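# Place the green block into the blue tray

## Task

Get the green block into the blue tray. The robot must not topple or finish leaning, and nothing may be knocked or moved out of the work area.

## Robot and tools

ROBOT. A Rainbow Robotics RB-Y1 in a physics simulation: a two-wheel differential base with rear casters, a folding torso (the leg, with ankle, knee and hip), a head, and a left and a right seven-joint arm, each with a parallel gripper. Each wrist camera sits in a case that sticks out sideways and can strike things. The base is 0.58 m wide, extends 0.10 m ahead of the wheel axle and 0.57 m behind it, and sweeps a 0.58 m radius when turning in place. The base can slip under tables that the upper body cannot.

FRAMES. All positions are in metres. Base frame: origin on the floor between the drive wheels, x forward, y left, z up. The chest, left_hand and right_hand readings use this frame. A hand point is between the finger pads, 0.03 m back from the tips. The fingers point along the hand's -z, and they close along its x. Reported hand positions can be off, more at long reach or under load. base_odometry is in the frame the base had at scene start, counts wheel turns only (slip looks like travel), and gives heading in rad, positive left.

TOOL move. Every argument except cameras and blocking is part of the action. Allowed combinations: base and/or joints, optionally with min_time_s or contact_limits; or target alone or with min_time_s; or contact_limits alone. A move with no action just returns the state and images.
- base: one velocity command {x_m_s, turn_rad_s, for_s}. Speeds are not positions. x_m_s is forward speed (0.005 to 1.5 m/s either sign, or 0). turn_rad_s is the left turn rate (0.02 to 1.509 rad/s either sign, or 0). for_s is 0.1 to 5 s. Omitted speeds are 0 and there is no sideways motion. Acceleration is about 0.4 m/s² (0.5 rad/s² turning), so travel is roughly speed × for_s. Coasting to a stop can take up to about 3 s.
- joints: an object of absolute joint targets, keyed by name. Angles are in rad and grippers in m. Ranges: torso_squat_rad 0 to 1.2 (higher lowers the chest); torso_shift_rad -0.3 to 0.6 (+ hips forward); torso_pitch_rad -0.2 to 1.4 (+ bows forward); torso_yaw_rad -1.5 to 1.5 (+ left; raise both arms outward by 0.2 rad or more first). Left arm: shoulder_pitch ±2.356 (negative swings forward and up), shoulder_roll 0 to 3.141 (+ outward), shoulder_yaw ±2.094, elbow -2.617 to 0.01 (negative bends), forearm_roll ±3.141, wrist_pitch -1.57 to 1.919, hand_roll ±2.705. Right arm: the same, except shoulder_roll runs -3.141 to 0 (negative is outward). Grippers: left_gripper_m and right_gripper_m, 0 to 0.1 of pad opening. Head: head_pan_rad ±0.523, head_tilt_rad -0.35 to 1.57 (+ down). The torso also has combined limits: squat+shift<=1.52, squat-shift+pitch<=1.57, shift+0.5pitch-0.4squat<=0.7, shift+0.3pitch-0.5squat<=0.39. Breaking one leaves the torso off_target.
- target: an absolute pose for one hand: side ("left"/"right"), x, y, z in the base frame (-3 to 3 m), and quat_wxyz in the format the hand lines print. It is solved once into joint angles, so the hand follows an arc; split long moves into short steps. It is refused while another move is still running.
- min_time_s: 0.1 to 8, the shortest time allowed for the arm, head and torso motions.
- contact_limits: gripper current in mA, 200 to 672.5 (the default). It stays in force until changed.
- cameras: head_camera, left_wrist_camera, right_wrist_camera, or all. blocking: false returns in about 0.5 s while the motion continues.
To grasp, command an opening at least 0.005 m narrower than the object. A gripper reporting off_target or done is then normal.

OTHER TOOLS. wait {seconds 0-10, cameras} returns early once every motion has come to rest. stop brakes all running motions. zoom_image {camera, region [x0,y0,x1,y1] pixels, max 504 square} enlarges the latest image. finished_scene ends the scene permanently, so the block must already rest in the tray.

RESULTS. move is "done" or the worst status. Hand status: reached (within 10 mm and 2°), short, or refused with a reason. Joint words: off_target (may still be pushing), contact_stop (torso only), time_out, limit_stop_at_<name> (built-in limit or body guard; nothing is pushing), not_followed (the collision check held the arm back), torque_fault, limit_stop_at_motor_heat. For the base, done only means the command was sent for its full time, even if the wheels slipped. A refused call, or a stop you did not command, cancels the rest of that reply's calls. Also reported: lidar_m (12 sectors of 30°, starting straight ahead and going counter-clockwise; only sees at 0.23 m height), motor_effort (wheels; at rest it should stay under about 30), joint and external torques, raw wrist force/torque (offsets included), and motor temperatures. The simulation keeps running while you compose a reply.

AVOID. Bending or rising fast with the arms reaching forward, carrying a load, or braking while driving can tip the robot over. Do not drive fast into furniture. Keep the arms from hitting or squeezing each other, cameras and fingers included. A shoulder roll of about 0.5 rad outward keeps the hands apart. Contact torque at a joint's limit (shoulders 64.4 N m, elbow 33.1, wrist joints 23) freezes the robot for 10 s. Motors at 80 °C brake the arm, so avoid long stretched holds. Do not drop the block from height, slam into things, or push hard.

Each tool is called after "Request:" by a JSON object that holds its "fn" and its "kwargs", one argument or row to a line.

## Session

Request:
{"fn": "move", "kwargs": {

}}

Scene clock: 0.00 s.
Joint torques (N m): no reading
External joint torques (N m): no reading
Motor temperatures (°C): left_arm=[41 43 43 35 46 41 50] | right_arm=[41 43 41 39 42 42 46]
Wrist force (N): no reading
Wrist torque (N m): no reading
Wrist force, peak (N): no reading
base_odometry: x=+0.000 y=+0.000 heading=+0.000
lidar_m: 2.30 2.21 1.81 1.70 2.37 2.87 2.87 3.06 2.12 2.55 2.86 2.42
base_status: not commanded
joint_positions: torso_squat_rad=+0.350 torso_shift_rad=+0.000 torso_pitch_rad=+0.000 torso_yaw_rad=+0.000 left_shoulder_pitch_rad=-0.027 left_shoulder_roll_rad=+0.000 left_shoulder_yaw_rad=+0.005 left_elbow_rad=-0.293 left_forearm_roll_rad=-0.048 left_wrist_pitch_rad=-0.015 left_hand_roll_rad=-0.002 left_gripper_m=+0.099 right_shoulder_pitch_rad=+0.000 right_shoulder_roll_rad=-0.021 right_shoulder_yaw_rad=+0.032 right_elbow_rad=-0.154 right_forearm_roll_rad=+0.046 right_wrist_pitch_rad=+0.002 right_hand_roll_rad=-0.050 right_gripper_m=+0.100 head_pan_rad=+0.000 head_tilt_rad=+0.400
joint_status: not commanded
wheel_motors_off: 0
motor_effort: left_wheel=+3 right_wheel=+2
chest: x=-0.2280 y=+0.0002 z=+1.2475 quat_wxyz=(+1.000, +0.000, +0.000, +0.000) (m; base frame)
left_hand: x=-0.0637 y=+0.2189 z=+0.5816 quat_wxyz=(+0.986, +0.003, -0.166, -0.027) (m; base frame)
right_hand: x=-0.1535 y=-0.2341 z=+0.5662 quat_wxyz=(+0.997, -0.010, -0.076, +0.015) (m; base frame)
pictures: head_camera, left_wrist_camera, right_wrist_camera
Images, in order (width x height): head_camera 896x504, left_wrist_camera 644x364, right_wrist_camera 644x364.

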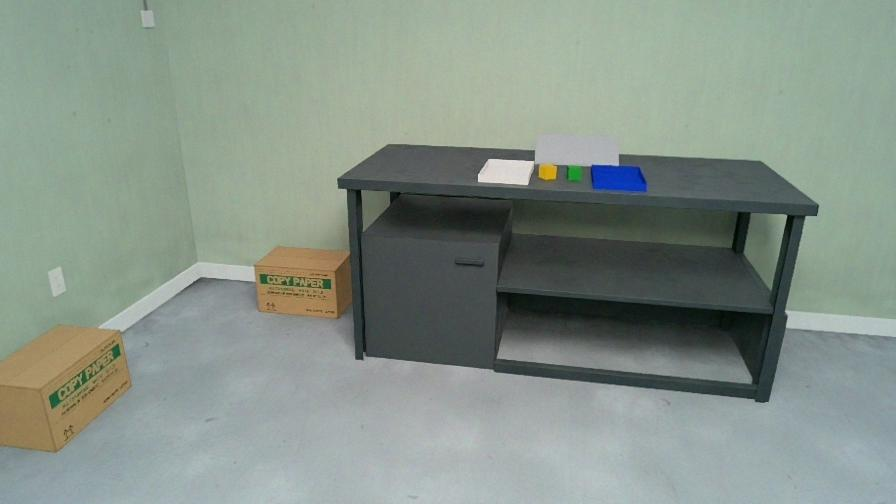

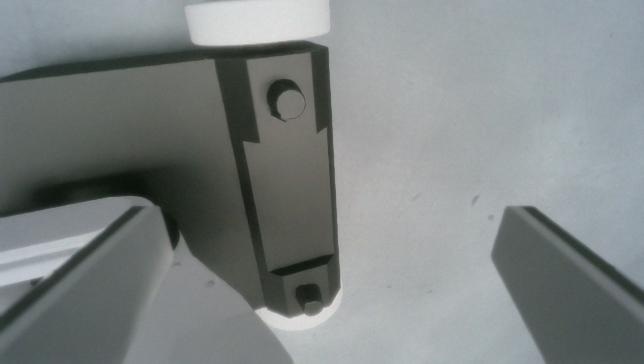

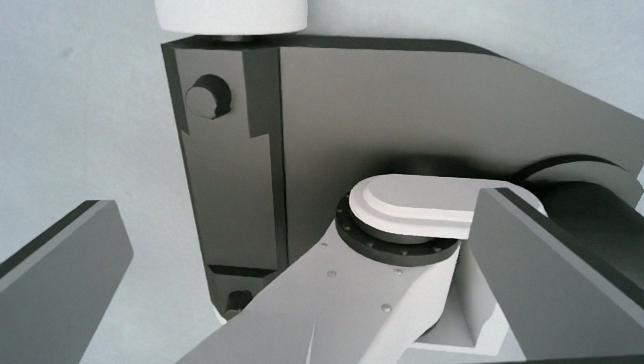

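Request:
{"fn": "move", "kwargs": {
  "base": {"turn_rad_s":-0.3,"for_s":0.55},
  "cameras": []
}}

Request:
{"fn": "move", "kwargs": {
  "base": {"x_m_s":0.4,"for_s":3.4},
  "joints": {"head_tilt_rad":0.6},
  "cameras": ["head_camera"]
}}

Request:
{"fn": "zoom_image", "kwargs": {
  "camera": "head_camera",
  "region": [350, 50, 750, 300]
}}

Scene clock: 12.30 s.
Joint torques (N m): left_arm=[-4.17 -0.01 0.53 -2.08 -0.28 -0.52 0.06] | right_arm=[-1.96 -0.98 -0.07 -0.28 0.17 -0.37 0.15]
External joint torques (N m): left_arm=[-0.41 -0.13 0.54 0.05 -0.29 0.19 0.08] | right_arm=[-0.07 0.12 -0.02 0.11 0.14 -0.01 0.15]
Wrist force (N): left_arm=[-3.7 2.4 -16.1] | right_arm=[-0.9 -0.6 -5.8]
Wrist torque (N m): left_arm=[0.49 -0.96 0.03] | right_arm=[0.09 -0.07 0.01]
Wrist force, peak (N): left_arm=[-4.0 1.7 -16.5] | right_arm=[-0.8 -0.8 -5.9]
move: done
base_odometry: x=+0.000 y=+0.000 heading=-0.160
lidar_m: 2.29 2.30 1.80 1.89 1.81 2.95 2.87 3.02 2.17 2.12 2.65 2.42
base_status: done (sent for 0.57 of 0.57 s)
joint_positions: torso_squat_rad=+0.350 torso_shift_rad=+0.000 torso_pitch_rad=+0.000 torso_yaw_rad=+0.000 left_shoulder_pitch_rad=-0.027 left_shoulder_roll_rad=+0.000 left_shoulder_yaw_rad=+0.005 left_elbow_rad=-0.293 left_forearm_roll_rad=-0.048 left_wrist_pitch_rad=-0.015 left_hand_roll_rad=-0.002 left_gripper_m=+0.099 right_shoulder_pitch_rad=+0.000 right_shoulder_roll_rad=-0.021 right_shoulder_yaw_rad=+0.032 right_elbow_rad=-0.154 right_forearm_roll_rad=+0.046 right_wrist_pitch_rad=+0.002 right_hand_roll_rad=-0.050 right_gripper_m=+0.100 head_pan_rad=+0.000 head_tilt_rad=+0.400
joint_status: not commanded
wheel_motors_off: 0
motor_effort: left_wheel=+14(31) right_wheel=+0(17)
chest: x=-0.2280 y=+0.0002 z=+1.2475 quat_wxyz=(+1.000, +0.000, +0.000, +0.000) (m; base frame)
left_hand: x=-0.0637 y=+0.2189 z=+0.5816 quat_wxyz=(+0.986, +0.003, -0.166, -0.027) (m; base frame)
right_hand: x=-0.1535 y=-0.2341 z=+0.5662 quat_wxyz=(+0.997, -0.010, -0.076, +0.015) (m; base frame)
pictures: none
No camera images: "cameras" was empty.

Scene clock: 17.13 s.
Joint torques (N m): left_arm=[-3.3 -0.32 0.25 -1.67 -0.03 -0.66 -0.15] | right_arm=[-1.1 -1 0.05 -0.37 0.16 -0.4 0.09]
External joint torques (N m): left_arm=[0.47 -0.45 0.26 0.46 -0.04 0.05 -0.13] | right_arm=[0.79 0.09 0.1 0.01 0.12 -0.04 0.08]
Wrist force (N): left_arm=[-4.0 2.0 -15.7] | right_arm=[-0.9 -0.7 -5.7]
Wrist torque (N m): left_arm=[0.53 -1.01 0.04] | right_arm=[0.10 -0.08 0.02]
Wrist force, peak (N): left_arm=[-3.5 1.8 -16.7] | right_arm=[-1.3 -0.9 -5.8]
move: done
base_odometry: x=+1.342 y=-0.217 heading=-0.160
lidar_m: 0.92 0.96 1.68 1.63 1.79 2.55 4.23 2.97 2.68 2.60 1.31 1.49
base_status: done (sent for 3.4 of 3.4 s)
joint_positions: torso_squat_rad=+0.350 torso_shift_rad=+0.000 torso_pitch_rad=+0.000 torso_yaw_rad=+0.000 left_shoulder_pitch_rad=-0.027 left_shoulder_roll_rad=+0.000 left_shoulder_yaw_rad=+0.005 left_elbow_rad=-0.293 left_forearm_roll_rad=-0.048 left_wrist_pitch_rad=-0.015 left_hand_roll_rad=-0.002 left_gripper_m=+0.099 right_shoulder_pitch_rad=+0.000 right_shoulder_roll_rad=-0.021 right_shoulder_yaw_rad=+0.032 right_elbow_rad=-0.154 right_forearm_roll_rad=+0.046 right_wrist_pitch_rad=+0.002 right_hand_roll_rad=-0.050 right_gripper_m=+0.100 head_pan_rad=+0.000 head_tilt_rad=+0.600
joint_status: all done
wheel_motors_off: 0
motor_effort: left_wheel=-4(39) right_wheel=+4(36)
chest: x=-0.2280 y=+0.0002 z=+1.2475 quat_wxyz=(+1.000, +0.000, +0.000, +0.000) (m; base frame)
left_hand: x=-0.0636 y=+0.2189 z=+0.5816 quat_wxyz=(+0.986, +0.003, -0.166, -0.027) (m; base frame)
right_hand: x=-0.1534 y=-0.2341 z=+0.5662 quat_wxyz=(+0.997, -0.010, -0.076, +0.015) (m; base frame)
pictures: head_camera
Images, in order (width x height): head_camera 896x504.

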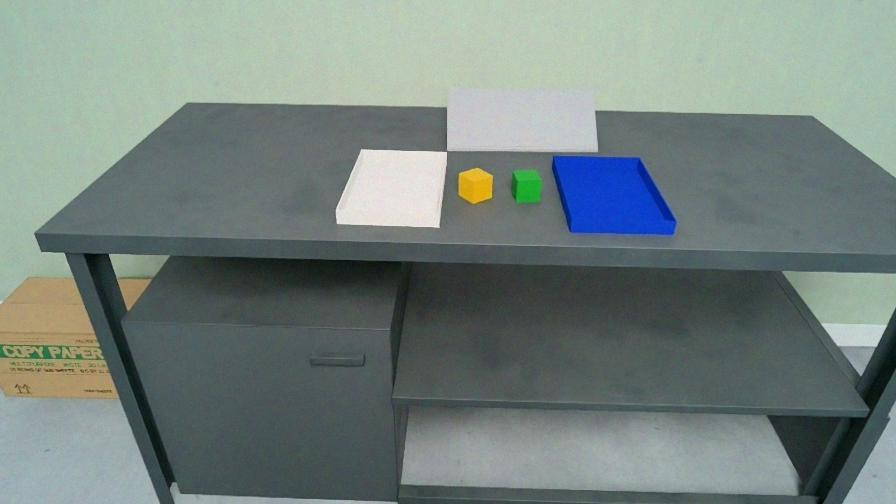

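Scaled by 1.260 from the camera's 896x504 image, which has a finer 1280x720 frame.

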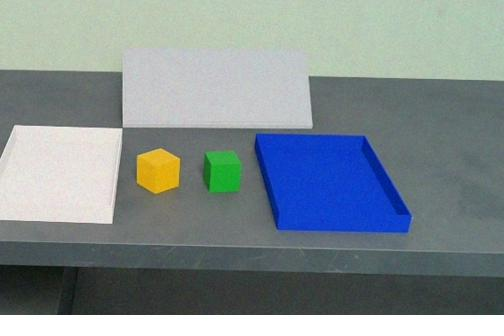

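Request:
{"fn": "move", "kwargs": {
  "joints": {"right_shoulder_pitch_rad":0.2,"right_shoulder_roll_rad":-0.2,"right_elbow_rad":-1.8,"head_tilt_rad":0.85}
}}

Request:
{"fn": "move", "kwargs": {
  "base": {"x_m_s":0.25,"for_s":2.2},
  "cameras": ["all"]
}}

Scene clock: 27.73 s.
Joint torques (N m): left_arm=[-3.51 0.1 0.31 -1.93 0.04 -0.42 -0.08] | right_arm=[-7.8 -4.12 -1.87 -10.83 0.5 -1.7 0.04]
External joint torques (N m): left_arm=[0.25 -0.03 0.32 0.2 0.04 0.28 -0.06] | right_arm=[0.34 -0.35 0.69 -0.13 0.26 0.29 -0.01]
Wrist force (N): left_arm=[-3.5 2.2 -15.9] | right_arm=[-5.7 0.4 0.5]
Wrist torque (N m): left_arm=[0.53 -0.97 0.03] | right_arm=[-0.03 -0.32 0.00]
Wrist force, peak (N): left_arm=[-4.3 1.6 -16.4] | right_arm=[-5.2 -0.2 -5.0]
move: done
base_odometry: x=+1.342 y=-0.217 heading=-0.160
lidar_m: 0.93 0.97 1.68 1.63 1.79 2.54 4.23 2.96 2.68 2.60 1.30 1.50
base_status: not commanded
joint_positions: torso_squat_rad=+0.350 torso_shift_rad=+0.000 torso_pitch_rad=+0.000 torso_yaw_rad=+0.000 left_shoulder_pitch_rad=-0.027 left_shoulder_roll_rad=+0.000 left_shoulder_yaw_rad=+0.005 left_elbow_rad=-0.293 left_forearm_roll_rad=-0.048 left_wrist_pitch_rad=-0.015 left_hand_roll_rad=-0.002 left_gripper_m=+0.099 right_shoulder_pitch_rad=+0.200 right_shoulder_roll_rad=-0.200 right_shoulder_yaw_rad=+0.032 right_elbow_rad=-1.800 right_forearm_roll_rad=+0.046 right_wrist_pitch_rad=+0.002 right_hand_roll_rad=-0.050 right_gripper_m=+0.100 head_pan_rad=+0.000 head_tilt_rad=+0.850
joint_status: all done
wheel_motors_off: 0
motor_effort: left_wheel=-5(6) right_wheel=+5(8)
chest: x=-0.2280 y=+0.0002 z=+1.2475 quat_wxyz=(+1.000, +0.000, +0.000, +0.000) (m; base frame)
left_hand: x=-0.0636 y=+0.2189 z=+0.5816 quat_wxyz=(+0.986, +0.003, -0.166, -0.027) (m; base frame)
right_hand: x=+0.2356 y=-0.2764 z=+1.0406 quat_wxyz=(+0.693, -0.067, -0.714, +0.070) (m; base frame)
pictures: none

Scene clock: 31.00 s.
Joint torques (N m): left_arm=[-4.23 -0.4 0.43 -2.07 -0.12 -0.52 -0.06] | right_arm=[-8.23 -4.4 -2.36 -10.59 0.42 -1.77 0.09]
External joint torques (N m): left_arm=[-0.47 -0.53 0.44 0.06 -0.13 0.19 -0.05] | right_arm=[-0.09 -0.63 0.2 0.12 0.18 0.22 0.04]
Wrist force (N): left_arm=[-4.2 2.0 -15.4] | right_arm=[-5.6 0.5 0.6]
Wrist torque (N m): left_arm=[0.56 -1.02 0.04] | right_arm=[-0.05 -0.31 -0.02]
Wrist force, peak (N): left_arm=[-4.0 1.8 -16.4] | right_arm=[-6.1 0.3 0.6]
move: done
base_odometry: x=+1.885 y=-0.305 heading=-0.161
lidar_m: 0.38 0.39 0.57 1.62 2.05 2.48 4.77 3.08 2.70 2.64 1.04 1.04
base_status: done (sent for 2.2 of 2.2 s)
joint_positions: torso_squat_rad=+0.350 torso_shift_rad=+0.000 torso_pitch_rad=+0.000 torso_yaw_rad=+0.000 left_shoulder_pitch_rad=-0.027 left_shoulder_roll_rad=+0.000 left_shoulder_yaw_rad=+0.005 left_elbow_rad=-0.293 left_forearm_roll_rad=-0.048 left_wrist_pitch_rad=-0.015 left_hand_roll_rad=-0.002 left_gripper_m=+0.099 right_shoulder_pitch_rad=+0.200 right_shoulder_roll_rad=-0.200 right_shoulder_yaw_rad=+0.032 right_elbow_rad=-1.800 right_forearm_roll_rad=+0.046 right_wrist_pitch_rad=+0.002 right_hand_roll_rad=-0.050 right_gripper_m=+0.100 head_pan_rad=+0.000 head_tilt_rad=+0.850
joint_status: not commanded
wheel_motors_off: 0
motor_effort: left_wheel=-5(15) right_wheel=+5(30)
chest: x=-0.2280 y=+0.0002 z=+1.2475 quat_wxyz=(+1.000, +0.000, +0.000, +0.000) (m; base frame)
left_hand: x=-0.0636 y=+0.2189 z=+0.5816 quat_wxyz=(+0.986, +0.003, -0.166, -0.027) (m; base frame)
right_hand: x=+0.2356 y=-0.2764 z=+1.0406 quat_wxyz=(+0.693, -0.067, -0.714, +0.070) (m; base frame)
pictures: head_camera, left_wrist_camera, right_wrist_camera
Images, in order (width x height): head_camera 896x504, left_wrist_camera 644x364, right_wrist_camera 644x364.

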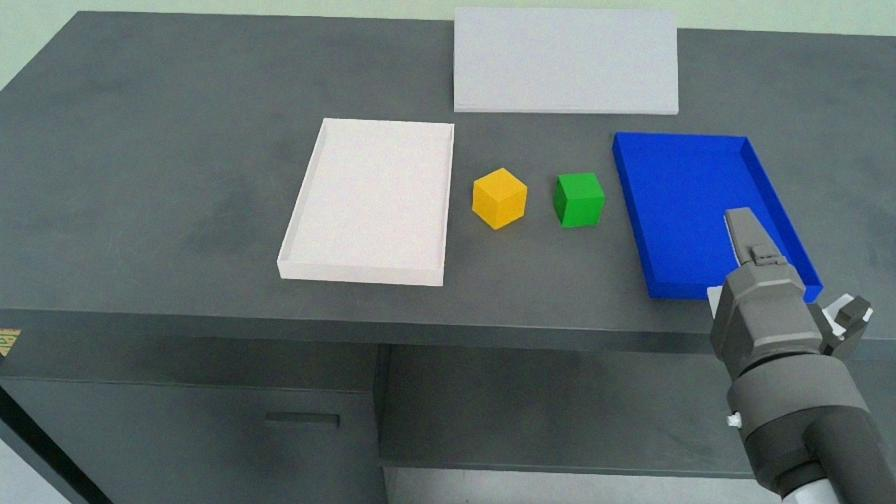

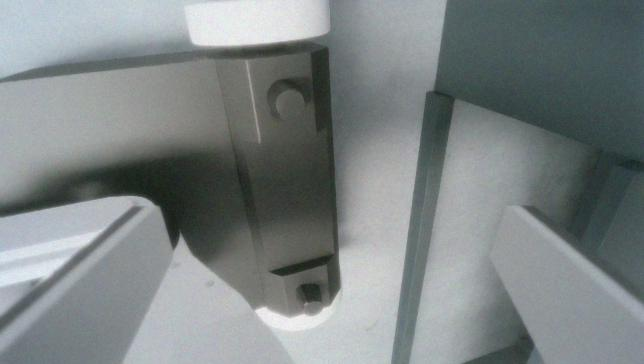

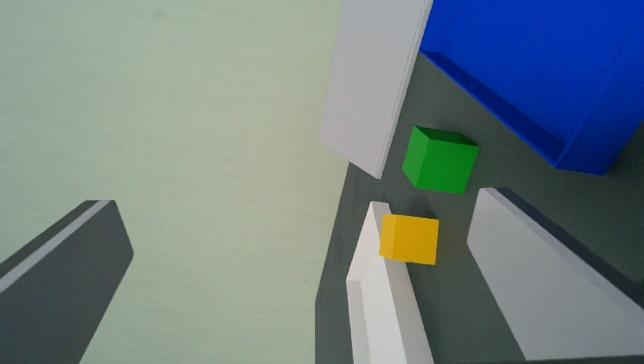

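Request:
{"fn": "move", "kwargs": {
  "base": {"x_m_s":0.15,"for_s":1.0},
  "joints": {"torso_pitch_rad":0.4,"head_tilt_rad":0.6}
}}

Request:
{"fn": "move", "kwargs": {
  "target": {"side":"right","x":0.36,"y":-0.22,"z":1.02,"quat_wxyz":[1,0,0,0]},
  "cameras": ["head_camera","right_wrist_camera"]
}}

Scene clock: 49.10 s.
Joint torques (N m): left_arm=[2.23 -0.46 0.4 0.4 -0.1 -0.07 -0.06] | right_arm=[15.71 -0.87 4.51 14.7 0.17 7.64 -0.07]
External joint torques (N m): left_arm=[0.09 -0.5 0.39 0.2 -0.1 0.23 -0.05] | right_arm=[19.23 2.94 7.12 24.98 -0.06 9.61 -0.12]
External joint torques when the fault began: right_arm=[28.2 0.57 7.04 36.17 0.13 14.43 0.06]
Wrist force (N): left_arm=[-2.5 2.0 -16.3] | right_arm=[45.3 -12.3 11.2]
Wrist torque (N m): left_arm=[0.55 -0.93 0.06] | right_arm=[0.29 1.16 0.24]
Wrist force, peak (N): left_arm=[-4.5 2.4 -16.4] | right_arm=[90.0 -27.9 25.5]
move: torque_fault
TORQUE FAULT: right_elbow_rad reached its load limit. The robot stopped for 10 seconds, dropped its targets and accepts commands again. Before the stop ended, the hold on right_elbow_rad was turned back by 0.2 degrees, the way its load pushed it. The stop added 8.9 s to the call.
base_odometry: x=+2.014 y=-0.326 heading=-0.161
lidar_m: 0.36 0.26 0.35 1.62 1.68 2.58 4.91 3.18 2.72 1.03 1.08 0.92
base_status: torque_fault (sent for 1 of 1 s)
joint_positions: torso_squat_rad=+0.350 torso_shift_rad=-0.001 torso_pitch_rad=+0.231 torso_yaw_rad=-0.001 left_shoulder_pitch_rad=-0.027 left_shoulder_roll_rad=+0.000 left_shoulder_yaw_rad=+0.005 left_elbow_rad=-0.293 left_forearm_roll_rad=-0.048 left_wrist_pitch_rad=-0.015 left_hand_roll_rad=-0.002 left_gripper_m=+0.099 right_shoulder_pitch_rad=+0.191 right_shoulder_roll_rad=-0.201 right_shoulder_yaw_rad=+0.029 right_elbow_rad=-1.815 right_forearm_roll_rad=+0.046 right_wrist_pitch_rad=-0.003 right_hand_roll_rad=-0.050 right_gripper_m=+0.100 head_pan_rad=+0.000 head_tilt_rad=+0.600
joint_status: torso_pitch_rad torque_fault (moved +0.231 of +0.400); the others done
wheel_motors_off: 0
on_its_own: torso_pitch_rad is held at +0.232, not at your +0.400, since a torque_fault; right_elbow_rad is held at -1.809, not at your -1.800, since a torque_fault
motor_effort: left_wheel=-1(58) right_wheel=+1(70)
chest: x=-0.1578 y=+0.0006 z=+1.2392 quat_wxyz=(+0.993, -0.001, +0.115, +0.000) (m; base frame)
left_hand: x=-0.1500 y=+0.2187 z=+0.5532 quat_wxyz=(+0.998, +0.000, -0.052, -0.027) (m; base frame)
right_hand: x=+0.2513 y=-0.2749 z=+0.9433 quat_wxyz=(+0.762, -0.058, -0.640, +0.078) (m; base frame)
pictures: none

not run: a stop that you did not command came earlier in this reply.

Request:
{"fn": "move", "kwargs": {
  "joints": {"torso_pitch_rad":0.1},
  "cameras": ["head_camera","right_wrist_camera"]
}}

Scene clock: 52.13 s.
Joint torques (N m): left_arm=[-1.27 -0.06 -0.32 -1.04 -0.23 -0.3 -0.09] | right_arm=[-5.14 -1.6 -0.85 -9.5 0.28 -1.63 -0.09]
External joint torques (N m): left_arm=[-0.06 -0.16 -0.32 0.09 -0.23 0.23 -0.08] | right_arm=[1.04 2.21 1.75 1.09 0.05 0.36 -0.14]
Wrist force (N): left_arm=[-3.4 2.0 -16.0] | right_arm=[-7.3 1.4 0.3]
Wrist torque (N m): left_arm=[0.56 -0.99 0.04] | right_arm=[-0.14 -0.52 -0.01]
Wrist force, peak (N): left_arm=[-2.6 1.7 -16.8] | right_arm=[46.5 -13.2 11.8]
move: done
base_odometry: x=+2.014 y=-0.326 heading=-0.161
lidar_m: 0.35 0.26 0.36 1.63 1.67 2.58 4.92 3.18 2.71 1.02 1.08 0.92
base_status: not commanded
joint_positions: torso_squat_rad=+0.350 torso_shift_rad=+0.000 torso_pitch_rad=+0.100 torso_yaw_rad=-0.001 left_shoulder_pitch_rad=-0.027 left_shoulder_roll_rad=+0.000 left_shoulder_yaw_rad=+0.005 left_elbow_rad=-0.293 left_forearm_roll_rad=-0.048 left_wrist_pitch_rad=-0.015 left_hand_roll_rad=-0.002 left_gripper_m=+0.099 right_shoulder_pitch_rad=+0.196 right_shoulder_roll_rad=-0.200 right_shoulder_yaw_rad=+0.031 right_elbow_rad=-1.809 right_forearm_roll_rad=+0.046 right_wrist_pitch_rad=-0.001 right_hand_roll_rad=-0.050 right_gripper_m=+0.100 head_pan_rad=+0.000 head_tilt_rad=+0.600
joint_status: all done
wheel_motors_off: 0
on_its_own: right_elbow_rad is held at -1.809, not at your -1.800, since a torque_fault
motor_effort: left_wheel=+1(2) right_wheel=+3(4)
chest: x=-0.1973 y=+0.0003 z=+1.2459 quat_wxyz=(+0.999, +0.000, +0.050, +0.000) (m; base frame)
left_hand: x=-0.1001 y=+0.2188 z=+0.5669 quat_wxyz=(+0.993, +0.002, -0.117, -0.027) (m; base frame)
right_hand: x=+0.2451 y=-0.2756 z=+1.0004 quat_wxyz=(+0.723, -0.063, -0.684, +0.074) (m; base frame)
pictures: head_camera, right_wrist_camera
Images, in order (width x height): head_camera 896x504, right_wrist_camera 644x364.

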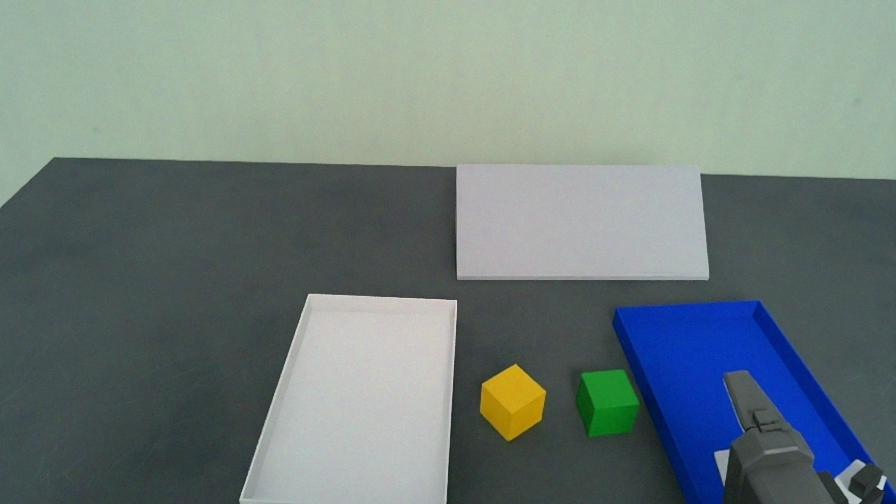

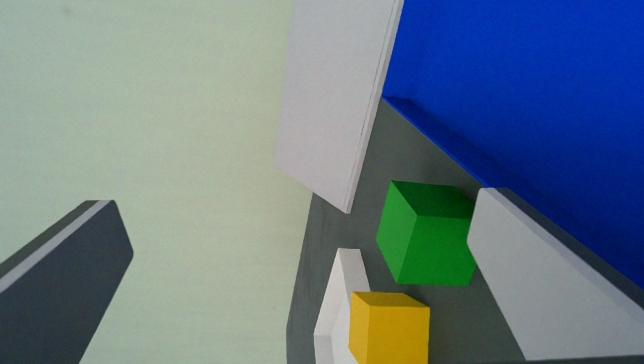

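Request:
{"fn": "move", "kwargs": {
  "target": {"side":"right","x":0.33,"y":-0.2,"z":1.07,"quat_wxyz":[1,0,0,0]},
  "min_time_s": 2.5,
  "cameras": ["head_camera","right_wrist_camera"]
}}

Scene clock: 73.70 s.
Joint torques (N m): left_arm=[-1.17 -0.66 -0.16 -1.13 -0.22 -0.38 -0.03] | right_arm=[13.31 -0.66 4.33 12.11 -0.28 7.16 -0.11]
External joint torques (N m): left_arm=[0.08 -0.75 -0.16 0.01 -0.23 0.16 -0.02] | right_arm=[23.46 4.43 7.31 22.51 -0.64 9.05 -0.16]
External joint torques when the fault began: right_arm=[40.16 14.11 19.29 43.29 -3.15 16.39 -0.58]
Wrist force (N): left_arm=[-3.4 2.0 -16.3] | right_arm=[35.5 -3.2 13.9]
Wrist torque (N m): left_arm=[0.55 -0.97 0.05] | right_arm=[-0.13 -0.67 0.06]
Wrist force, peak (N): left_arm=[-2.3 2.0 -17.0] | right_arm=[87.8 -28.0 39.0]
move: torque_fault
TORQUE FAULT: right_elbow_rad reached its load limit. The robot stopped for 10 seconds, dropped its targets and accepts commands again. The stop added 9.3 s to the call.
base_odometry: x=+2.014 y=-0.326 heading=-0.161
lidar_m: 0.34 0.26 0.36 1.63 1.68 2.58 4.91 3.18 2.70 1.01 1.08 0.92
base_status: not commanded
joint_positions: torso_squat_rad=+0.350 torso_shift_rad=-0.001 torso_pitch_rad=+0.099 torso_yaw_rad=-0.001 left_shoulder_pitch_rad=-0.027 left_shoulder_roll_rad=+0.000 left_shoulder_yaw_rad=+0.005 left_elbow_rad=-0.293 left_forearm_roll_rad=-0.048 left_wrist_pitch_rad=-0.015 left_hand_roll_rad=-0.002 left_gripper_m=+0.099 right_shoulder_pitch_rad=-0.027 right_shoulder_roll_rad=-0.239 right_shoulder_yaw_rad=+0.026 right_elbow_rad=-1.613 right_forearm_roll_rad=-0.065 right_wrist_pitch_rad=+0.346 right_hand_roll_rad=-0.084 right_gripper_m=+0.100 head_pan_rad=+0.000 head_tilt_rad=+0.600
joint_status: right_shoulder_pitch_rad torque_fault (moved -0.223 of -1.473); right_shoulder_roll_rad torque_fault (moved -0.039 of -0.140); right_elbow_rad torque_fault (moved +0.196 of +1.071); right_forearm_roll_rad torque_fault (moved -0.111 of -0.436); right_wrist_pitch_rad torque_fault (moved +0.347 of +1.874); right_hand_roll_rad torque_fault (moved -0.035 of -0.131); the others done
wheel_motors_off: 0
on_its_own: right_shoulder_pitch_rad is held at -0.021, not at your -1.277, since a torque_fault; right_shoulder_roll_rad is held at -0.238, not at your -0.340, since a torque_fault; right_elbow_rad is held at -1.608, not at your -0.738, since a torque_fault; right_forearm_roll_rad is held at -0.065, not at your -0.390, since a torque_fault; right_wrist_pitch_rad is held at +0.348, not at your +1.873, since a torque_fault; right_hand_roll_rad is held at -0.084, not at your -0.181, since a torque_fault
motor_effort: left_wheel=-1(13) right_wheel=+1(14)
chest: x=-0.1980 y=+0.0005 z=+1.2459 quat_wxyz=(+0.999, -0.001, +0.049, +0.000) (m; base frame)
left_hand: x=-0.0999 y=+0.2187 z=+0.5670 quat_wxyz=(+0.993, +0.001, -0.117, -0.027) (m; base frame)
right_hand: x=+0.2906 y=-0.2838 z=+0.9310 quat_wxyz=(+0.827, -0.033, -0.560, +0.034) (m; base frame)
right_hand_status: short (checked arc, planned for 2.5 s): torque_fault, 167 mm and 68.4 deg off.
pictures: head_camera, right_wrist_camera
Images, in order (width x height): head_camera 896x504, right_wrist_camera 644x364.

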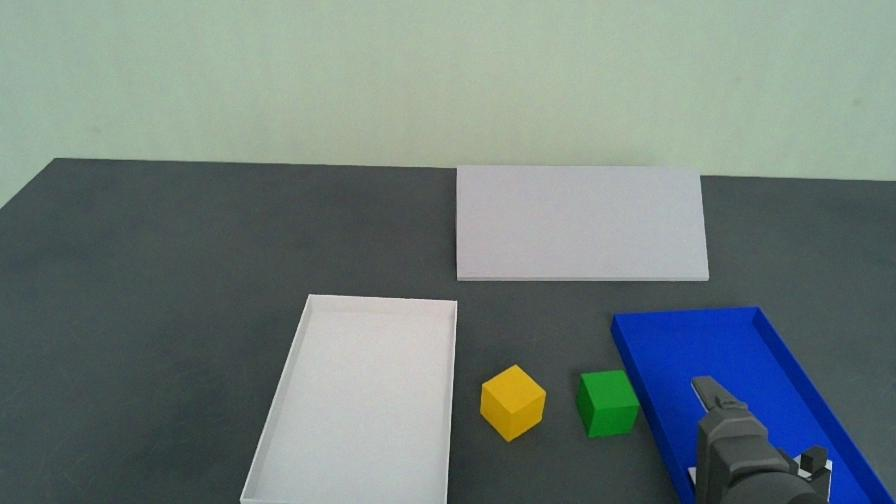

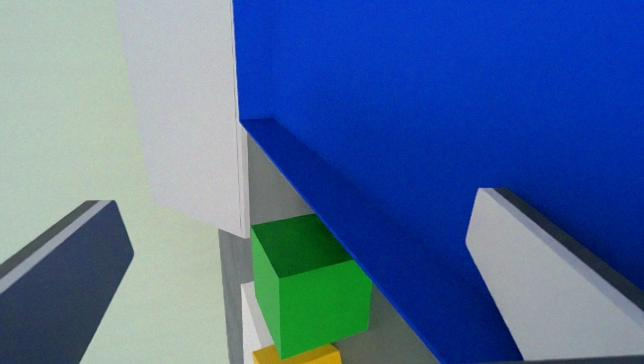

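Request:
{"fn": "move", "kwargs": {
  "joints": {"right_elbow_rad":-2.15},
  "min_time_s": 1.5
}}

Request:
{"fn": "move", "kwargs": {
  "joints": {"right_shoulder_pitch_rad":-1.277,"right_shoulder_roll_rad":-0.34,"right_elbow_rad":-1.7},
  "min_time_s": 2
}}

Request:
{"fn": "move", "kwargs": {
  "joints": {"right_elbow_rad":-1.2,"right_forearm_roll_rad":-0.39,"right_wrist_pitch_rad":1.873,"right_hand_roll_rad":-0.181},
  "min_time_s": 1.5
}}

Request:
{"fn": "move", "kwargs": {
  "target": {"side":"right","x":0.33,"y":-0.2,"z":1.07,"quat_wxyz":[1,0,0,0]},
  "min_time_s": 1.5,
  "cameras": ["head_camera","right_wrist_camera"]
}}

Scene clock: 82.93 s.
Joint torques (N m): left_arm=[-1.21 -0.35 0.49 -1.06 -0.19 -0.28 0.08] | right_arm=[-9.22 -1.7 -1.62 -10.42 0.33 -1.76 -0.09]
External joint torques (N m): left_arm=[0.01 -0.45 0.49 0.07 -0.2 0.25 0.09] | right_arm=[0.56 2.02 1.17 -0.25 -0.01 0.23 -0.15]
Wrist force (N): left_arm=[-3.0 1.7 -16.2] | right_arm=[-8.7 0.3 1.2]
Wrist torque (N m): left_arm=[0.58 -0.91 0.04] | right_arm=[-0.07 -0.70 -0.03]
Wrist force, peak (N): left_arm=[-3.5 2.0 -16.6] | right_arm=[36.8 -4.3 14.4]
move: done
base_odometry: x=+2.014 y=-0.326 heading=-0.161
lidar_m: 0.36 0.26 0.36 1.63 1.68 2.58 4.90 3.18 2.71 1.02 1.09 0.91
base_status: not commanded
joint_positions: torso_squat_rad=+0.350 torso_shift_rad=+0.000 torso_pitch_rad=+0.100 torso_yaw_rad=-0.001 left_shoulder_pitch_rad=-0.027 left_shoulder_roll_rad=+0.000 left_shoulder_yaw_rad=+0.005 left_elbow_rad=-0.293 left_forearm_roll_rad=-0.048 left_wrist_pitch_rad=-0.015 left_hand_roll_rad=-0.002 left_gripper_m=+0.099 right_shoulder_pitch_rad=-0.021 right_shoulder_roll_rad=-0.238 right_shoulder_yaw_rad=+0.028 right_elbow_rad=-2.150 right_forearm_roll_rad=-0.065 right_wrist_pitch_rad=+0.348 right_hand_roll_rad=-0.084 right_gripper_m=+0.100 head_pan_rad=+0.000 head_tilt_rad=+0.600
joint_status: all done
wheel_motors_off: 0
on_its_own: right_shoulder_pitch_rad is held at -0.021, not at your -1.277, since a torque_fault; right_shoulder_roll_rad is held at -0.238, not at your -0.340, since a torque_fault; right_forearm_roll_rad is held at -0.065, not at your -0.390, since a torque_fault; right_wrist_pitch_rad is held at +0.348, not at your +1.873, since a torque_fault; right_hand_roll_rad is held at -0.084, not at your -0.181, since a torque_fault
motor_effort: left_wheel=+0(2) right_wheel=+0(2)
chest: x=-0.1974 y=+0.0003 z=+1.2459 quat_wxyz=(+0.999, +0.000, +0.050, +0.000) (m; base frame)
left_hand: x=-0.1001 y=+0.2188 z=+0.5670 quat_wxyz=(+0.993, +0.002, -0.117, -0.027) (m; base frame)
right_hand: x=+0.2865 y=-0.2241 z=+1.1771 quat_wxyz=(+0.655, +0.006, -0.753, +0.067) (m; base frame)
pictures: none

Scene clock: 85.23 s.
Joint torques (N m): left_arm=[-1.4 -0.06 0.56 -1.14 0.13 -0.24 0.08] | right_arm=[-22.84 -8.03 -3.32 -4.02 0.41 -1.21 -0.13]
External joint torques (N m): left_arm=[-0.19 -0.16 0.55 -0.02 0.13 0.29 0.09] | right_arm=[-0.85 -1.22 0.9 0.54 0.11 -0.08 -0.16]
Wrist force (N): left_arm=[-3.5 1.9 -16.1] | right_arm=[-6.0 1.7 4.8]
Wrist torque (N m): left_arm=[0.56 -0.99 0.07] | right_arm=[-0.22 -0.51 0.00]
Wrist force, peak (N): left_arm=[-3.5 2.2 -16.4] | right_arm=[-9.0 0.7 1.9]
move: done
base_odometry: x=+2.014 y=-0.326 heading=-0.161
lidar_m: 0.35 0.25 0.36 1.62 1.69 2.58 4.92 3.18 2.70 1.02 1.09 0.92
base_status: not commanded
joint_positions: torso_squat_rad=+0.350 torso_shift_rad=+0.000 torso_pitch_rad=+0.100 torso_yaw_rad=-0.001 left_shoulder_pitch_rad=-0.027 left_shoulder_roll_rad=+0.000 left_shoulder_yaw_rad=+0.005 left_elbow_rad=-0.293 left_forearm_roll_rad=-0.048 left_wrist_pitch_rad=-0.015 left_hand_roll_rad=-0.002 left_gripper_m=+0.099 right_shoulder_pitch_rad=-1.277 right_shoulder_roll_rad=-0.340 right_shoulder_yaw_rad=+0.028 right_elbow_rad=-1.700 right_forearm_roll_rad=-0.065 right_wrist_pitch_rad=+0.348 right_hand_roll_rad=-0.084 right_gripper_m=+0.100 head_pan_rad=+0.000 head_tilt_rad=+0.600
joint_status: all done
wheel_motors_off: 0
on_its_own: right_forearm_roll_rad is held at -0.065, not at your -0.390, since a torque_fault; right_wrist_pitch_rad is held at +0.348, not at your +1.873, since a torque_fault; right_hand_roll_rad is held at -0.084, not at your -0.181, since a torque_fault
motor_effort: left_wheel=-1(2) right_wheel=-1(3)
chest: x=-0.1973 y=+0.0002 z=+1.2459 quat_wxyz=(+0.999, +0.000, +0.050, +0.000) (m; base frame)
left_hand: x=-0.1001 y=+0.2188 z=+0.5670 quat_wxyz=(+0.993, +0.002, -0.117, -0.027) (m; base frame)
right_hand: x=+0.3030 y=-0.0625 z=+1.6445 quat_wxyz=(+0.311, +0.041, -0.934, +0.172) (m; base frame)
pictures: none

Scene clock: 87.03 s.
Joint torques (N m): left_arm=[-1.71 -0.56 0.04 -0.93 0.05 -0.32 0.18] | right_arm=[-26.56 -8.82 -2.32 -7.35 0.53 -1.09 0.12]
External joint torques (N m): left_arm=[-0.5 -0.66 0.03 0.2 0.05 0.21 0.19] | right_arm=[-1.5 -0.4 0.92 0.23 0.17 -0.2 0.1]
Wrist force (N): left_arm=[-3.5 2.2 -16.0] | right_arm=[-5.1 -0.2 -5.7]
Wrist torque (N m): left_arm=[0.50 -0.98 0.03] | right_arm=[0.02 -0.44 0.04]
Wrist force, peak (N): left_arm=[-3.5 1.7 -16.5] | right_arm=[-7.9 0.4 -3.9]
move: done
base_odometry: x=+2.014 y=-0.326 heading=-0.161
lidar_m: 0.35 0.26 0.35 1.63 1.69 2.57 4.91 3.18 2.71 1.02 1.09 0.92
base_status: not commanded
joint_positions: torso_squat_rad=+0.350 torso_shift_rad=+0.000 torso_pitch_rad=+0.100 torso_yaw_rad=-0.001 left_shoulder_pitch_rad=-0.027 left_shoulder_roll_rad=+0.000 left_shoulder_yaw_rad=+0.005 left_elbow_rad=-0.293 left_forearm_roll_rad=-0.048 left_wrist_pitch_rad=-0.015 left_hand_roll_rad=-0.002 left_gripper_m=+0.099 right_shoulder_pitch_rad=-1.277 right_shoulder_roll_rad=-0.340 right_shoulder_yaw_rad=+0.028 right_elbow_rad=-1.200 right_forearm_roll_rad=-0.390 right_wrist_pitch_rad=+1.873 right_hand_roll_rad=-0.181 right_gripper_m=+0.100 head_pan_rad=+0.000 head_tilt_rad=+0.600
joint_status: all done
wheel_motors_off: 0
motor_effort: left_wheel=-1(2) right_wheel=+1(2)
chest: x=-0.1973 y=+0.0002 z=+1.2459 quat_wxyz=(+0.999, +0.000, +0.050, +0.000) (m; base frame)
left_hand: x=-0.1001 y=+0.2188 z=+0.5670 quat_wxyz=(+0.993, +0.002, -0.117, -0.027) (m; base frame)
right_hand: x=+0.3719 y=-0.1503 z=+1.1912 quat_wxyz=(+0.973, +0.013, -0.216, +0.083) (m; base frame)
pictures: none

Scene clock: 88.87 s.
Joint torques (N m): left_arm=[-1.34 -0.38 0.33 -0.83 -0.23 -0.12 -0.02] | right_arm=[-28.03 -10.64 -0.95 -7.06 0.36 -0.33 -0.09]
External joint torques (N m): left_arm=[-0.13 -0.48 0.33 0.3 -0.23 0.41 -0.01] | right_arm=[-2.16 -1.29 1.51 0.94 0.11 -0.28 -0.09]
Wrist force (N): left_arm=[-3.0 1.5 -15.9] | right_arm=[-2.7 0.1 -6.1]
Wrist torque (N m): left_arm=[0.61 -0.93 0.04] | right_arm=[-0.02 -0.33 0.04]
Wrist force, peak (N): left_arm=[-3.7 1.7 -16.7] | right_arm=[-5.1 -0.2 -5.7]
move: done
base_odometry: x=+2.014 y=-0.326 heading=-0.161
lidar_m: 0.35 0.26 0.36 1.63 1.69 2.58 4.91 3.19 2.71 1.01 1.08 0.92
base_status: not commanded
joint_positions: torso_squat_rad=+0.350 torso_shift_rad=+0.000 torso_pitch_rad=+0.100 torso_yaw_rad=-0.001 left_shoulder_pitch_rad=-0.027 left_shoulder_roll_rad=+0.000 left_shoulder_yaw_rad=+0.005 left_elbow_rad=-0.293 left_forearm_roll_rad=-0.048 left_wrist_pitch_rad=-0.015 left_hand_roll_rad=-0.002 left_gripper_m=+0.099 right_shoulder_pitch_rad=-1.290 right_shoulder_roll_rad=-0.367 right_shoulder_yaw_rad=+0.106 right_elbow_rad=-0.716 right_forearm_roll_rad=-0.473 right_wrist_pitch_rad=+1.855 right_hand_roll_rad=-0.204 right_gripper_m=+0.100 head_pan_rad=+0.000 head_tilt_rad=+0.600
joint_status: all done
wheel_motors_off: 0
motor_effort: left_wheel=-1(1) right_wheel=-2(2)
chest: x=-0.1973 y=+0.0002 z=+1.2459 quat_wxyz=(+0.999, +0.000, +0.050, +0.000) (m; base frame)
left_hand: x=-0.1001 y=+0.2188 z=+0.5670 quat_wxyz=(+0.993, +0.002, -0.117, -0.027) (m; base frame)
right_hand: x=+0.3299 y=-0.1998 z=+1.0701 quat_wxyz=(+1.000, +0.000, -0.001, +0.000) (m; base frame)
right_hand_status: reached (checked arc, planned for 1.5 s): 0 mm and 0.1 deg off.
pictures: head_camera, right_wrist_camera
Images, in order (width x height): head_camera 896x504, right_wrist_camera 644x364.

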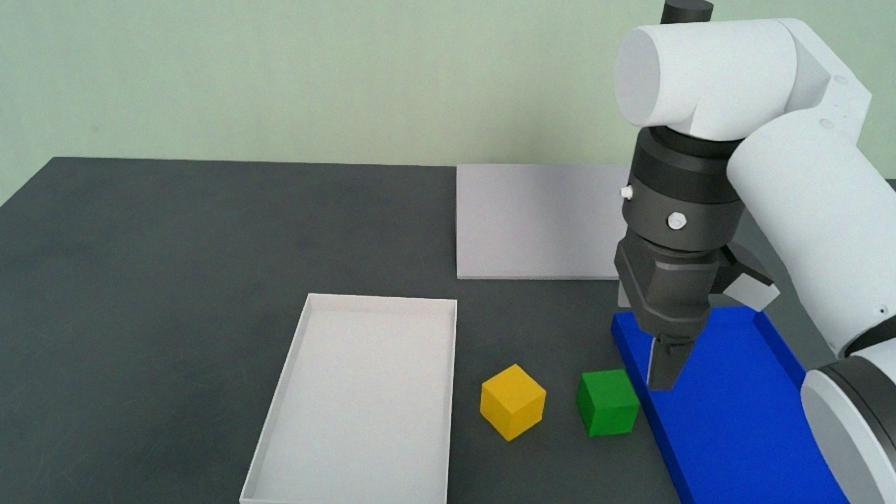

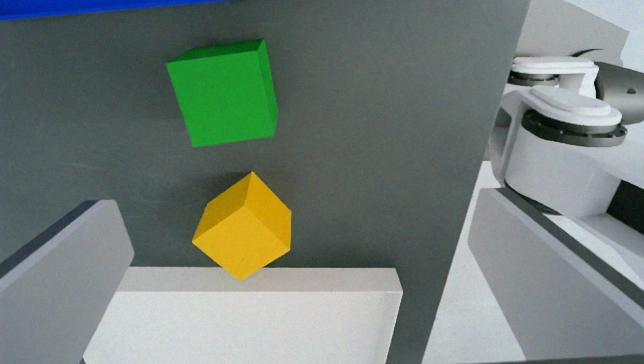

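Request:
{"fn": "move", "kwargs": {
  "target": {"side":"right","x":0.388,"y":-0.187,"z":0.98,"quat_wxyz":[0.997,0,0,0.079]},
  "min_time_s": 1.5,
  "cameras": ["head_camera","right_wrist_camera"]
}}

Scene clock: 103.80 s.
Joint torques (N m): left_arm=[-0.83 -0.3 0.04 -0.81 -0.09 -0.37 0.03] | right_arm=[-28.13 -7.3 0.57 -7.32 0.69 -0.58 -0.05]
External joint torques (N m): left_arm=[0.37 -0.4 0.03 0.32 -0.1 0.16 0.04] | right_arm=[-1.71 1.85 1.38 0.95 0.41 -0.03 -0.06]
Wrist force (N): left_arm=[-3.5 1.6 -15.8] | right_arm=[-4.0 0.2 -5.9]
Wrist torque (N m): left_arm=[0.57 -1.00 0.02] | right_arm=[-0.01 -0.39 -0.11]
Wrist force, peak (N): left_arm=[-3.6 2.0 -16.8] | right_arm=[-4.1 0.1 -6.2]
move: short
base_odometry: x=+2.014 y=-0.326 heading=-0.161
lidar_m: 0.35 0.26 0.36 1.63 1.69 2.58 4.90 3.18 2.71 1.01 1.09 0.92
base_status: not commanded
joint_positions: torso_squat_rad=+0.350 torso_shift_rad=+0.000 torso_pitch_rad=+0.100 torso_yaw_rad=-0.001 left_shoulder_pitch_rad=-0.027 left_shoulder_roll_rad=+0.000 left_shoulder_yaw_rad=+0.005 left_elbow_rad=-0.293 left_forearm_roll_rad=-0.048 left_wrist_pitch_rad=-0.015 left_hand_roll_rad=-0.002 left_gripper_m=+0.099 right_shoulder_pitch_rad=-1.340 right_shoulder_roll_rad=-0.269 right_shoulder_yaw_rad=+0.134 right_elbow_rad=-0.267 right_forearm_roll_rad=-0.432 right_wrist_pitch_rad=+1.220 right_hand_roll_rad=+0.036 right_gripper_m=+0.100 head_pan_rad=+0.000 head_tilt_rad=+0.600
joint_status: all done
wheel_motors_off: 0
motor_effort: left_wheel=-1(1) right_wheel=+1(3)
chest: x=-0.1973 y=+0.0002 z=+1.2459 quat_wxyz=(+0.999, +0.000, +0.050, +0.000) (m; base frame)
left_hand: x=-0.1001 y=+0.2188 z=+0.5670 quat_wxyz=(+0.993, +0.002, -0.117, -0.027) (m; base frame)
right_hand: x=+0.3874 y=-0.1872 z=+0.9804 quat_wxyz=(+0.989, -0.003, -0.123, +0.078) (m; base frame)
right_hand_status: short (checked arc, as near as the solve gets, planned for 1.5 s): 1 mm and 14.1 deg off. The place is met; only the turn is off.
pictures: head_camera, right_wrist_camera
Images, in order (width x height): head_camera 896x504, right_wrist_camera 644x364.

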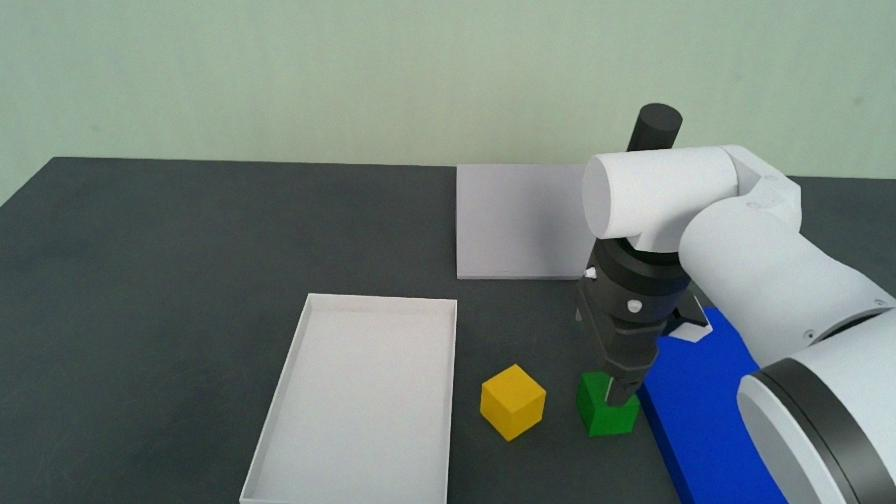

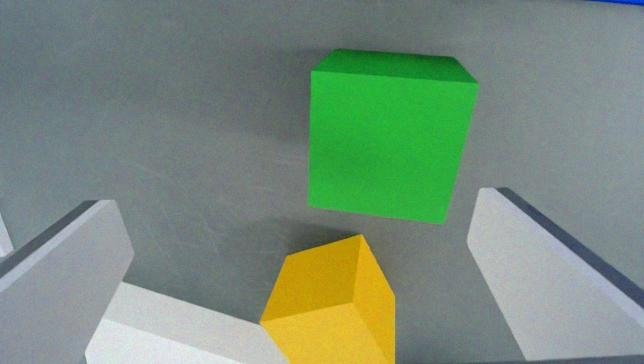

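Request:
{"fn": "move", "kwargs": {
  "target": {"side":"right","x":0.31,"y":-0.19,"z":1.09,"quat_wxyz":[0.999,0,0,0.045]}
}}

Request:
{"fn": "move", "kwargs": {
  "joints": {"torso_pitch_rad":0.32}
}}

Request:
{"fn": "move", "kwargs": {
  "target": {"side":"right","x":0.385,"y":-0.187,"z":0.98,"quat_wxyz":[0.999,0,0,0.045]},
  "min_time_s": 1.5,
  "cameras": ["head_camera","right_wrist_camera"]
}}

Scene clock: 110.33 s.
Joint torques (N m): left_arm=[-1.62 -0.78 0.44 -0.96 -0.2 -0.27 -0.13] | right_arm=[-26.07 -9.18 -4 -6.4 0.65 -0.41 0.2]
External joint torques (N m): left_arm=[-0.41 -0.88 0.43 0.17 -0.2 0.26 -0.12] | right_arm=[-0.96 0.21 1.42 -0.25 0.41 -0.38 0.2]
Wrist force (N): left_arm=[-3.2 1.8 -15.9] | right_arm=[-2.8 -0.1 -6.3]
Wrist torque (N m): left_arm=[0.59 -0.94 0.03] | right_arm=[0.03 -0.35 0.09]
Wrist force, peak (N): left_arm=[-3.9 2.2 -16.6] | right_arm=[-4.4 0.2 -7.0]
move: done
base_odometry: x=+2.014 y=-0.326 heading=-0.161
lidar_m: 0.36 0.27 0.36 1.62 1.69 2.59 4.90 3.18 2.71 1.03 1.08 0.92
base_status: not commanded
joint_positions: torso_squat_rad=+0.350 torso_shift_rad=+0.000 torso_pitch_rad=+0.100 torso_yaw_rad=-0.001 left_shoulder_pitch_rad=-0.027 left_shoulder_roll_rad=+0.000 left_shoulder_yaw_rad=+0.005 left_elbow_rad=-0.293 left_forearm_roll_rad=-0.048 left_wrist_pitch_rad=-0.015 left_hand_roll_rad=-0.002 left_gripper_m=+0.099 right_shoulder_pitch_rad=-1.252 right_shoulder_roll_rad=-0.510 right_shoulder_yaw_rad=+0.394 right_elbow_rad=-0.961 right_forearm_roll_rad=-0.833 right_wrist_pitch_rad=+1.912 right_hand_roll_rad=-0.331 right_gripper_m=+0.100 head_pan_rad=+0.000 head_tilt_rad=+0.600
joint_status: all done
wheel_motors_off: 0
motor_effort: left_wheel=+1(2) right_wheel=-1(3)
chest: x=-0.1973 y=+0.0002 z=+1.2459 quat_wxyz=(+0.999, +0.000, +0.050, +0.000) (m; base frame)
left_hand: x=-0.1001 y=+0.2188 z=+0.5670 quat_wxyz=(+0.993, +0.002, -0.117, -0.027) (m; base frame)
right_hand: x=+0.3100 y=-0.1899 z=+1.0902 quat_wxyz=(+0.999, +0.000, +0.000, +0.045) (m; base frame)
right_hand_status: reached (checked arc, planned for 1.0 s): 0 mm and 0.0 deg off.
pictures: none

Scene clock: 111.90 s.
Joint torques (N m): left_arm=[4.89 -0.24 0.11 1.12 -0.3 0.01 0.09] | right_arm=[-24.24 -9.03 -3.66 -6.66 0.45 0.14 0.23]
External joint torques (N m): left_arm=[0.47 -0.28 0.08 0.01 -0.3 0.14 0.09] | right_arm=[-0.93 0.08 1.46 -0.29 0.37 -0.23 0.24]
Wrist force (N): left_arm=[-2.1 1.9 -16.3] | right_arm=[-1.2 0.0 -6.2]
Wrist torque (N m): left_arm=[0.57 -0.90 0.05] | right_arm=[0.01 -0.25 0.10]
Wrist force, peak (N): left_arm=[-2.1 1.4 -16.9] | right_arm=[-2.6 0.1 -6.3]
move: done
base_odometry: x=+2.014 y=-0.326 heading=-0.161
lidar_m: 0.36 0.25 0.37 1.62 1.68 2.58 4.90 3.18 2.70 1.02 1.10 0.92
base_status: not commanded
joint_positions: torso_squat_rad=+0.350 torso_shift_rad=+0.000 torso_pitch_rad=+0.320 torso_yaw_rad=-0.001 left_shoulder_pitch_rad=-0.027 left_shoulder_roll_rad=+0.000 left_shoulder_yaw_rad=+0.005 left_elbow_rad=-0.293 left_forearm_roll_rad=-0.048 left_wrist_pitch_rad=-0.015 left_hand_roll_rad=-0.002 left_gripper_m=+0.099 right_shoulder_pitch_rad=-1.252 right_shoulder_roll_rad=-0.510 right_shoulder_yaw_rad=+0.394 right_elbow_rad=-0.961 right_forearm_roll_rad=-0.833 right_wrist_pitch_rad=+1.912 right_hand_roll_rad=-0.331 right_gripper_m=+0.100 head_pan_rad=+0.000 head_tilt_rad=+0.600
joint_status: all done
wheel_motors_off: 0
motor_effort: left_wheel=-1(2) right_wheel=-1(4)
chest: x=-0.1308 y=+0.0002 z=+1.2318 quat_wxyz=(+0.987, +0.000, +0.159, +0.000) (m; base frame)
left_hand: x=-0.1842 y=+0.2188 z=+0.5480 quat_wxyz=(+1.000, -0.001, -0.007, -0.027) (m; base frame)
right_hand: x=+0.3303 y=-0.1899 z=+0.9690 quat_wxyz=(+0.993, +0.005, +0.110, +0.045) (m; base frame)
pictures: none

Scene clock: 113.73 s.
Joint torques (N m): left_arm=[4 -0.12 0.71 1.23 -0.24 0.14 -0.01] | right_arm=[-25.69 -10.46 -3.52 -7.43 0.68 -0.26 0.17]
External joint torques (N m): left_arm=[-0.41 -0.16 0.69 0.13 -0.24 0.27 -0.01] | right_arm=[-1.67 -1.13 1.81 -0.84 0.43 -0.22 0.17]
Wrist force (N): left_arm=[-1.8 1.9 -16.2] | right_arm=[-2.8 -0.1 -6.3]
Wrist torque (N m): left_arm=[0.56 -0.85 0.01] | right_arm=[0.04 -0.34 -0.11]
Wrist force, peak (N): left_arm=[-2.3 2.3 -16.7] | right_arm=[-2.6 -0.3 -6.6]
move: done
base_odometry: x=+2.014 y=-0.326 heading=-0.161
lidar_m: 0.34 0.26 0.36 1.63 1.69 2.58 4.91 3.17 2.70 1.02 1.08 0.92
base_status: not commanded
joint_positions: torso_squat_rad=+0.350 torso_shift_rad=+0.000 torso_pitch_rad=+0.320 torso_yaw_rad=-0.001 left_shoulder_pitch_rad=-0.027 left_shoulder_roll_rad=+0.000 left_shoulder_yaw_rad=+0.005 left_elbow_rad=-0.293 left_forearm_roll_rad=-0.048 left_wrist_pitch_rad=-0.015 left_hand_roll_rad=-0.002 left_gripper_m=+0.099 right_shoulder_pitch_rad=-1.285 right_shoulder_roll_rad=-0.520 right_shoulder_yaw_rad=+0.399 right_elbow_rad=-0.965 right_forearm_roll_rad=-0.761 right_wrist_pitch_rad=+1.739 right_hand_roll_rad=-0.321 right_gripper_m=+0.100 head_pan_rad=+0.000 head_tilt_rad=+0.600
joint_status: all done
wheel_motors_off: 0
motor_effort: left_wheel=+0(1) right_wheel=-2(3)
chest: x=-0.1308 y=+0.0002 z=+1.2318 quat_wxyz=(+0.987, +0.000, +0.159, +0.000) (m; base frame)
left_hand: x=-0.1842 y=+0.2188 z=+0.5480 quat_wxyz=(+1.000, -0.001, -0.007, -0.027) (m; base frame)
right_hand: x=+0.3843 y=-0.1871 z=+0.9804 quat_wxyz=(+0.999, +0.000, -0.001, +0.045) (m; base frame)
right_hand_status: reached (checked arc, planned for 1.5 s): 1 mm and 0.1 deg off.
pictures: head_camera, right_wrist_camera
Images, in order (width x height): head_camera 896x504, right_wrist_camera 644x364.

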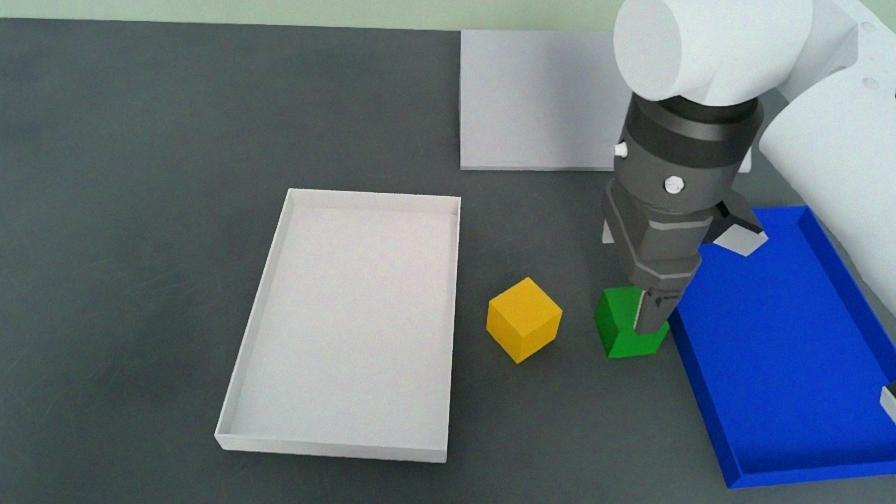

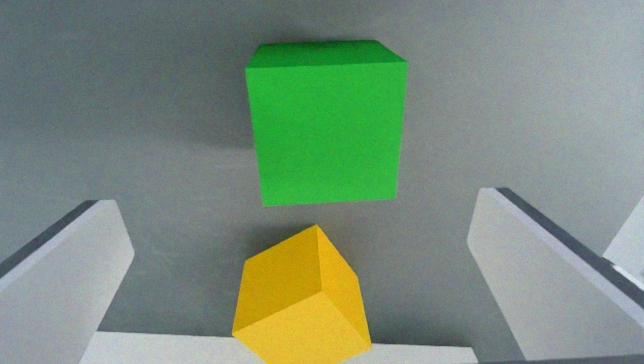

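Request:
{"fn": "move", "kwargs": {
  "target": {"side":"right","x":0.378,"y":-0.187,"z":0.955,"quat_wxyz":[0.999,0,0,0.03]},
  "cameras": ["head_camera","right_wrist_camera"]
}}

Request:
{"fn": "zoom_image", "kwargs": {
  "camera": "head_camera",
  "region": [550, 220, 750, 380]
}}

Scene clock: 124.67 s.
Joint torques (N m): left_arm=[4.39 -0.78 0.07 1.18 -0.09 -0.03 0.11] | right_arm=[-25.22 -7.98 -3.95 -7.14 0.46 -0.01 0.03]
External joint torques (N m): left_arm=[-0.02 -0.82 0.04 0.08 -0.09 0.1 0.11] | right_arm=[-1.63 1.14 1.33 -0.47 0.21 0.02 0.03]
Wrist force (N): left_arm=[-2.3 1.9 -16.6] | right_arm=[-2.8 -0.2 -6.1]
Wrist torque (N m): left_arm=[0.56 -0.92 0.03] | right_arm=[0.03 -0.37 0.07]
Wrist force, peak (N): left_arm=[-1.9 2.1 -16.9] | right_arm=[-3.8 -0.3 -7.7]
move: done
base_odometry: x=+2.014 y=-0.326 heading=-0.161
lidar_m: 0.34 0.26 0.35 1.62 1.68 2.58 4.91 3.18 2.71 1.02 1.08 0.93
base_status: not commanded
joint_positions: torso_squat_rad=+0.350 torso_shift_rad=+0.000 torso_pitch_rad=+0.320 torso_yaw_rad=+0.000 left_shoulder_pitch_rad=-0.027 left_shoulder_roll_rad=+0.000 left_shoulder_yaw_rad=+0.005 left_elbow_rad=-0.293 left_forearm_roll_rad=-0.048 left_wrist_pitch_rad=-0.015 left_hand_roll_rad=-0.002 left_gripper_m=+0.099 right_shoulder_pitch_rad=-1.237 right_shoulder_roll_rad=-0.505 right_shoulder_yaw_rad=+0.407 right_elbow_rad=-0.967 right_forearm_roll_rad=-0.743 right_wrist_pitch_rad=+1.693 right_hand_roll_rad=-0.350 right_gripper_m=+0.100 head_pan_rad=+0.000 head_tilt_rad=+0.600
joint_status: all done
wheel_motors_off: 0
motor_effort: left_wheel=+0(1) right_wheel=+0(2)
chest: x=-0.1308 y=+0.0002 z=+1.2318 quat_wxyz=(+0.987, +0.000, +0.159, +0.000) (m; base frame)
left_hand: x=-0.1842 y=+0.2188 z=+0.5480 quat_wxyz=(+1.000, -0.001, -0.007, -0.027) (m; base frame)
right_hand: x=+0.3781 y=-0.1871 z=+0.9551 quat_wxyz=(+1.000, +0.000, +0.000, +0.030) (m; base frame)
right_hand_status: reached (checked arc, planned for 0.3 s): 0 mm and 0.0 deg off.
pictures: head_camera, right_wrist_camera
Images, in order (width x height): head_camera 896x504, right_wrist_camera 644x364.

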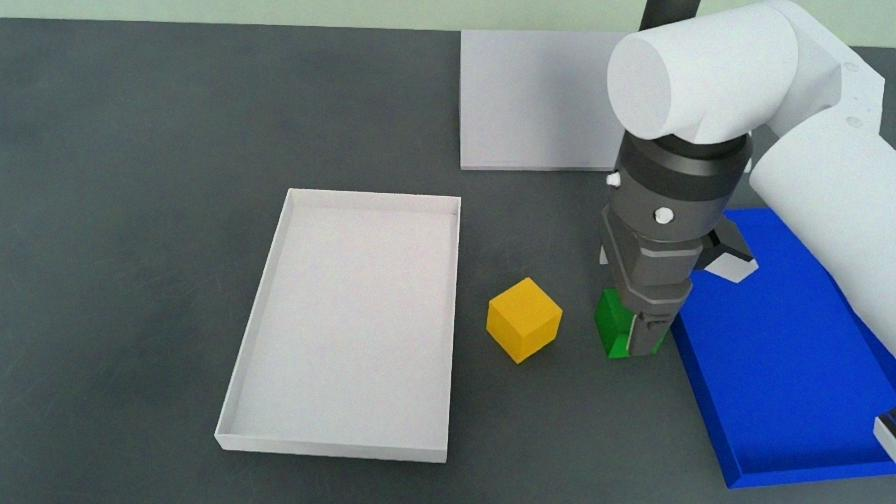

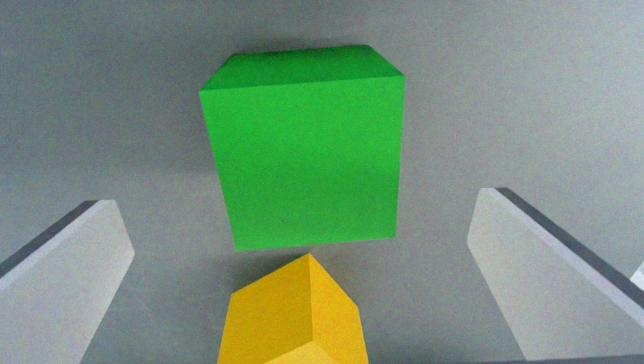

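Scaled by 2.520 from the camera's 896x504 image, which has a finer 1280x720 frame.

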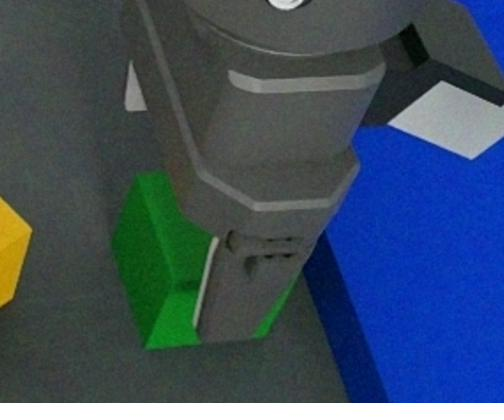

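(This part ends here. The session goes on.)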